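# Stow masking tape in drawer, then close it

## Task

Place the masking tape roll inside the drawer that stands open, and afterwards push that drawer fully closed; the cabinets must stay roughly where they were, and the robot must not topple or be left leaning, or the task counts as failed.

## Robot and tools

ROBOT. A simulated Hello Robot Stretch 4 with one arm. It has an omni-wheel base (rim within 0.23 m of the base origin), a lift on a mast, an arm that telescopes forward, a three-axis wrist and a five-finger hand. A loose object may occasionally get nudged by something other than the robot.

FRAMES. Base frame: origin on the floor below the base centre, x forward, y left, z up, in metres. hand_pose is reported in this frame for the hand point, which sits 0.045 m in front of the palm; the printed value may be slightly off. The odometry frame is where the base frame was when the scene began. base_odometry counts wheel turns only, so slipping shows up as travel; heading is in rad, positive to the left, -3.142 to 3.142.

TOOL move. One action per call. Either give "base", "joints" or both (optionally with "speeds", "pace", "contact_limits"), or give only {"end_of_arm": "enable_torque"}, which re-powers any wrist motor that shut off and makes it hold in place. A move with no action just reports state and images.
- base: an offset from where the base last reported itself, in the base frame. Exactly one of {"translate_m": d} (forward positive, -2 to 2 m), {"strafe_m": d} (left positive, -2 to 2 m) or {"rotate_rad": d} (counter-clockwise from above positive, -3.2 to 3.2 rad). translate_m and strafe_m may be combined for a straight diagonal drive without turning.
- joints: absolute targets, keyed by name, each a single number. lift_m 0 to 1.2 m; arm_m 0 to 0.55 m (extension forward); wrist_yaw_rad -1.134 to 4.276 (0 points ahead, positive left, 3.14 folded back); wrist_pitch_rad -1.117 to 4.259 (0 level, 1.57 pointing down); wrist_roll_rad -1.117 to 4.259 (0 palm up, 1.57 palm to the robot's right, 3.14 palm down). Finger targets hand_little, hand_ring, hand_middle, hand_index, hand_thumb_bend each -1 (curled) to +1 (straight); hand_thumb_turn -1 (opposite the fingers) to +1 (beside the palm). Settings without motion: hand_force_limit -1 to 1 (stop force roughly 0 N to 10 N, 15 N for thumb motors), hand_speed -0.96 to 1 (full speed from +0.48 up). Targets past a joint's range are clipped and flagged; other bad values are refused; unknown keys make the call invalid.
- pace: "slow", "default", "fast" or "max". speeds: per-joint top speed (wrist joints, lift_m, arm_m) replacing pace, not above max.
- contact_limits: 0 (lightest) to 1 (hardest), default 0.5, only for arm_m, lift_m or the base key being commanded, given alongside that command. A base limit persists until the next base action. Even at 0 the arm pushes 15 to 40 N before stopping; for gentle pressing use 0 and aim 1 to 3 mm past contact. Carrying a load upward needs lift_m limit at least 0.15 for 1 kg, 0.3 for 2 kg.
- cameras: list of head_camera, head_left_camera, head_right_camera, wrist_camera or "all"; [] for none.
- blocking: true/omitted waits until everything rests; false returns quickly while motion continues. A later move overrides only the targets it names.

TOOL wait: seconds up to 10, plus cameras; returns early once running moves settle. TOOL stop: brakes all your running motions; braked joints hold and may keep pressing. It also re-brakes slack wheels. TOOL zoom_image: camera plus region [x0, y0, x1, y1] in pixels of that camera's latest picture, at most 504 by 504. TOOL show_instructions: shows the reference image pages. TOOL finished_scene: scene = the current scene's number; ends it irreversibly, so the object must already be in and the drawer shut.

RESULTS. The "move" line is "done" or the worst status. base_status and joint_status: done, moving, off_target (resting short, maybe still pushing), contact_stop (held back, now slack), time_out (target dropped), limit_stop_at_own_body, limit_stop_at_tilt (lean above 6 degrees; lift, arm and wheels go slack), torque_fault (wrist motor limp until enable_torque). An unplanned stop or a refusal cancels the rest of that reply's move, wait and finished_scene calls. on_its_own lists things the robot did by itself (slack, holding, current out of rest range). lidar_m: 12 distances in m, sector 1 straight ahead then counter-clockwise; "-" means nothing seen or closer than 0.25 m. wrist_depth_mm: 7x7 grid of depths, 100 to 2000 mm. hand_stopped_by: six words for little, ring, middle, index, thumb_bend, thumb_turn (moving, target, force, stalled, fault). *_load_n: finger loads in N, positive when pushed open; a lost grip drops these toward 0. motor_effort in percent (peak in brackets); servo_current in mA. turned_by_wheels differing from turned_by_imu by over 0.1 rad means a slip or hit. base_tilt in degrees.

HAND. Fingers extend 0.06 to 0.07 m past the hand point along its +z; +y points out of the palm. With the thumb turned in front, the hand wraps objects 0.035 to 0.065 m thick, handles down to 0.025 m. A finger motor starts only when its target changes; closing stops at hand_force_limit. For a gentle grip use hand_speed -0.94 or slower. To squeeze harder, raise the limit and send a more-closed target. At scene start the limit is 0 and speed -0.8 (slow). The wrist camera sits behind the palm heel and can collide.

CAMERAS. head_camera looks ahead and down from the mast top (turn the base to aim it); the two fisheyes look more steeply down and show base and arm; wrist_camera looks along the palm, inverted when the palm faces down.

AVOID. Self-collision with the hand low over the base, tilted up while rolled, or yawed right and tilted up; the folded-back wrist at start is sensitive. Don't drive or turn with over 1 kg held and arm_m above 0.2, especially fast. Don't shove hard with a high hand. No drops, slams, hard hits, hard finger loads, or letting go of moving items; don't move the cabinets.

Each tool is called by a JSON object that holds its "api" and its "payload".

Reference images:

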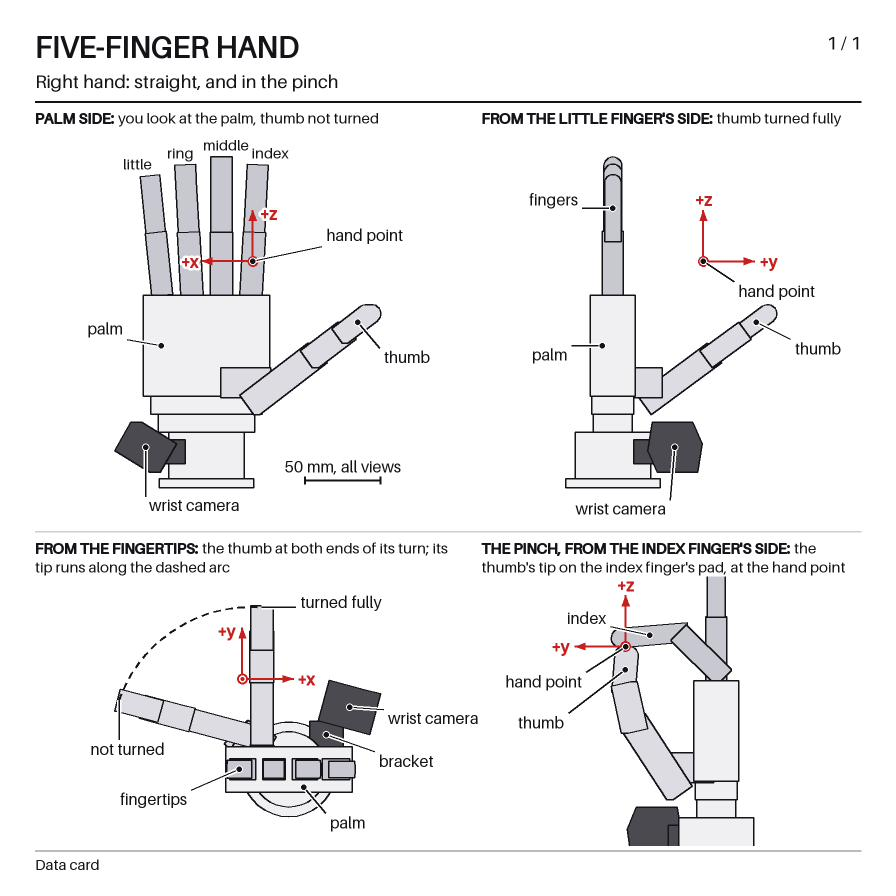

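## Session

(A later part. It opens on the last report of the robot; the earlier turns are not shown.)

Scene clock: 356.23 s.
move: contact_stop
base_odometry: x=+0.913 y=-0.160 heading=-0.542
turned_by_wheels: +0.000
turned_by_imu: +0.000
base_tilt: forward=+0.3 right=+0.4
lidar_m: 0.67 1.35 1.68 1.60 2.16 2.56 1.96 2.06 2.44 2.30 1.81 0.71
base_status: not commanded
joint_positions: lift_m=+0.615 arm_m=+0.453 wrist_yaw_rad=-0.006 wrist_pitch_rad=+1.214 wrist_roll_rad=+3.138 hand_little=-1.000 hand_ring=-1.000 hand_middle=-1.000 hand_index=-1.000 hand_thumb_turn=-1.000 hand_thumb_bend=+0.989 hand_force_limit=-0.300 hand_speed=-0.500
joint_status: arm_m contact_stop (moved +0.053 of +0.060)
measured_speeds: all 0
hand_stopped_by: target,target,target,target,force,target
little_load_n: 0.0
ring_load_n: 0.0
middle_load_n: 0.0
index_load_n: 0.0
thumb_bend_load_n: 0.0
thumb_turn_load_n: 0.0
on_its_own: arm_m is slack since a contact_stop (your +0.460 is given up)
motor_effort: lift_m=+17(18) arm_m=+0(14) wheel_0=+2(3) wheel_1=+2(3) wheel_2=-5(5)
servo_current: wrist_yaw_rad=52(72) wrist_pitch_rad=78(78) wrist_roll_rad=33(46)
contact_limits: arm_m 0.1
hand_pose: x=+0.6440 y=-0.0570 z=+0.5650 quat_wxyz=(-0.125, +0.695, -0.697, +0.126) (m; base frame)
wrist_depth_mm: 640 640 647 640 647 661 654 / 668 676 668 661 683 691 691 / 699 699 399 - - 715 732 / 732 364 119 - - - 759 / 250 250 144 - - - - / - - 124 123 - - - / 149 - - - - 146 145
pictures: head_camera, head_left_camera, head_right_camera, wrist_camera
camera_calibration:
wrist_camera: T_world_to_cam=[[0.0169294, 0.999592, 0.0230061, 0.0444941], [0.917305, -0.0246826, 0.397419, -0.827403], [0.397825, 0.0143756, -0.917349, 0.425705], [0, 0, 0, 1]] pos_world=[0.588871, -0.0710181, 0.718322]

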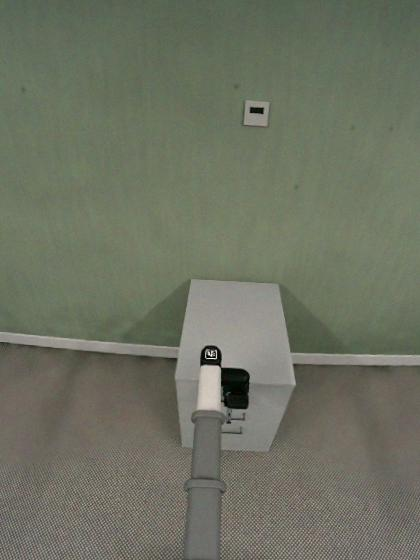

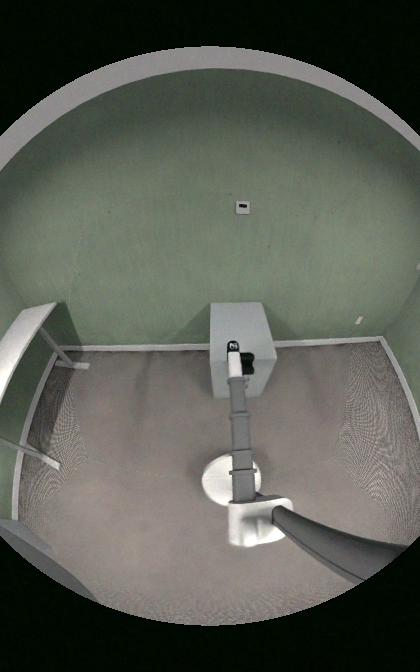

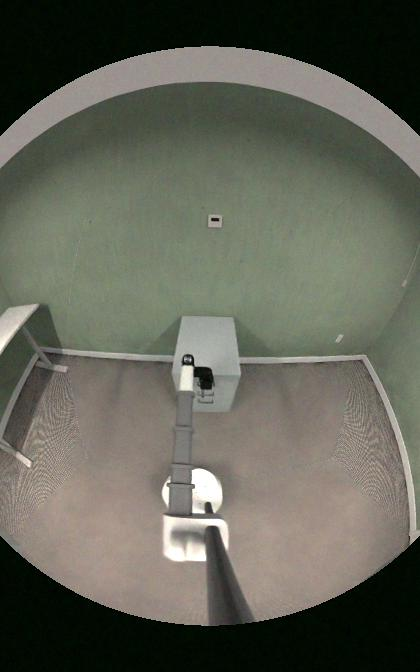

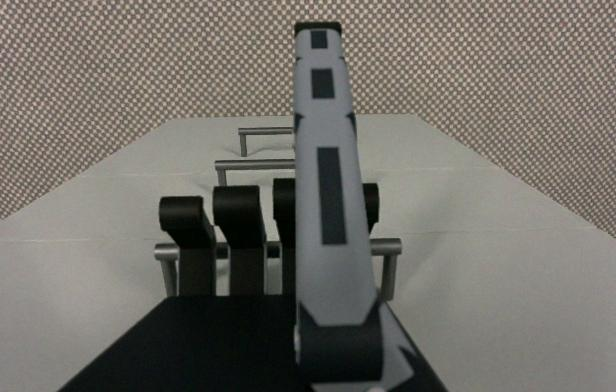

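{"api": "move", "payload": {"joints": {"arm_m": 0.25}, "cameras": ["head_camera", "wrist_camera"]}}

{"api": "zoom_image", "payload": {"camera": "head_camera", "region": [160, 340, 320, 480]}}

Scene clock: 360.63 s.
move: done
base_odometry: x=+0.913 y=-0.160 heading=-0.542
turned_by_wheels: +0.000
turned_by_imu: +0.000
base_tilt: forward=+0.3 right=+0.4
lidar_m: 0.66 1.34 1.65 1.60 2.16 2.55 1.96 2.04 2.46 2.30 1.81 0.70
base_status: not commanded
joint_positions: lift_m=+0.615 arm_m=+0.250 wrist_yaw_rad=-0.002 wrist_pitch_rad=+1.204 wrist_roll_rad=+3.138 hand_little=-1.000 hand_ring=-1.000 hand_middle=-1.000 hand_index=-1.000 hand_thumb_turn=-1.000 hand_thumb_bend=+0.989 hand_force_limit=-0.300 hand_speed=-0.500
joint_status: all done
measured_speeds: all 0
hand_stopped_by: target,target,target,target,force,target
little_load_n: 0.0
ring_load_n: 0.0
middle_load_n: 0.0
index_load_n: 0.0
thumb_bend_load_n: 0.0
thumb_turn_load_n: 0.0
motor_effort: lift_m=+17(18) arm_m=-6(9) wheel_0=+2(3) wheel_1=+2(3) wheel_2=-4(5)
servo_current: wrist_yaw_rad=59(72) wrist_pitch_rad=46(65) wrist_roll_rad=39(39)
hand_pose: x=+0.4440 y=-0.0569 z=+0.5652 quat_wxyz=(-0.129, +0.696, -0.695, +0.129) (m; base frame)
wrist_depth_mm: 634 634 640 634 640 647 654 / 661 676 668 661 691 683 699 / 715 707 715 723 - 732 732 / 759 750 750 113 - 778 788 / 798 809 144 - - 820 842 / 854 854 124 123 - 904 904 / 946 - - - - - 960
pictures: head_camera, wrist_camera
camera_calibration:
wrist_camera: T_world_to_cam=[[0.0124995, 0.999655, 0.0230911, 0.049783], [0.913618, -0.0208029, 0.406041, -0.64698], [0.406381, 0.0160211, -0.913563, 0.499632], [0, 0, 0, 1]] pos_world=[0.38743, -0.0712296, 0.717996]

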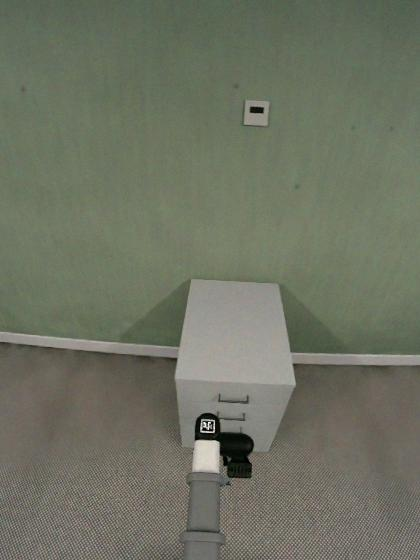

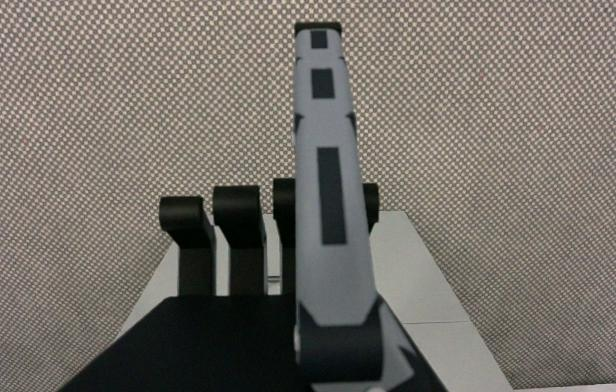

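Scaled by 3.150 from the camera's 420x560 image, which has a finer 1200x1600 frame.

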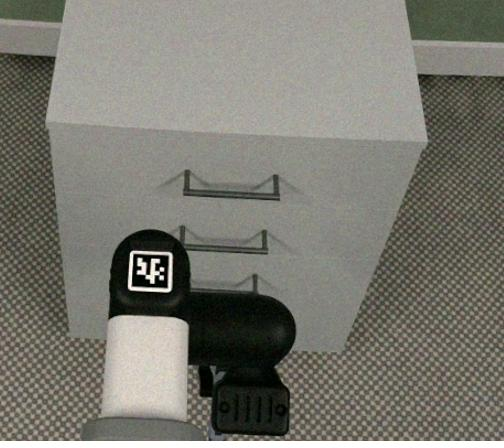

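Closed. Finish scene 1.

{"api": "finished_scene", "payload": {"scene": 1}}

The scene is finished: the task was done.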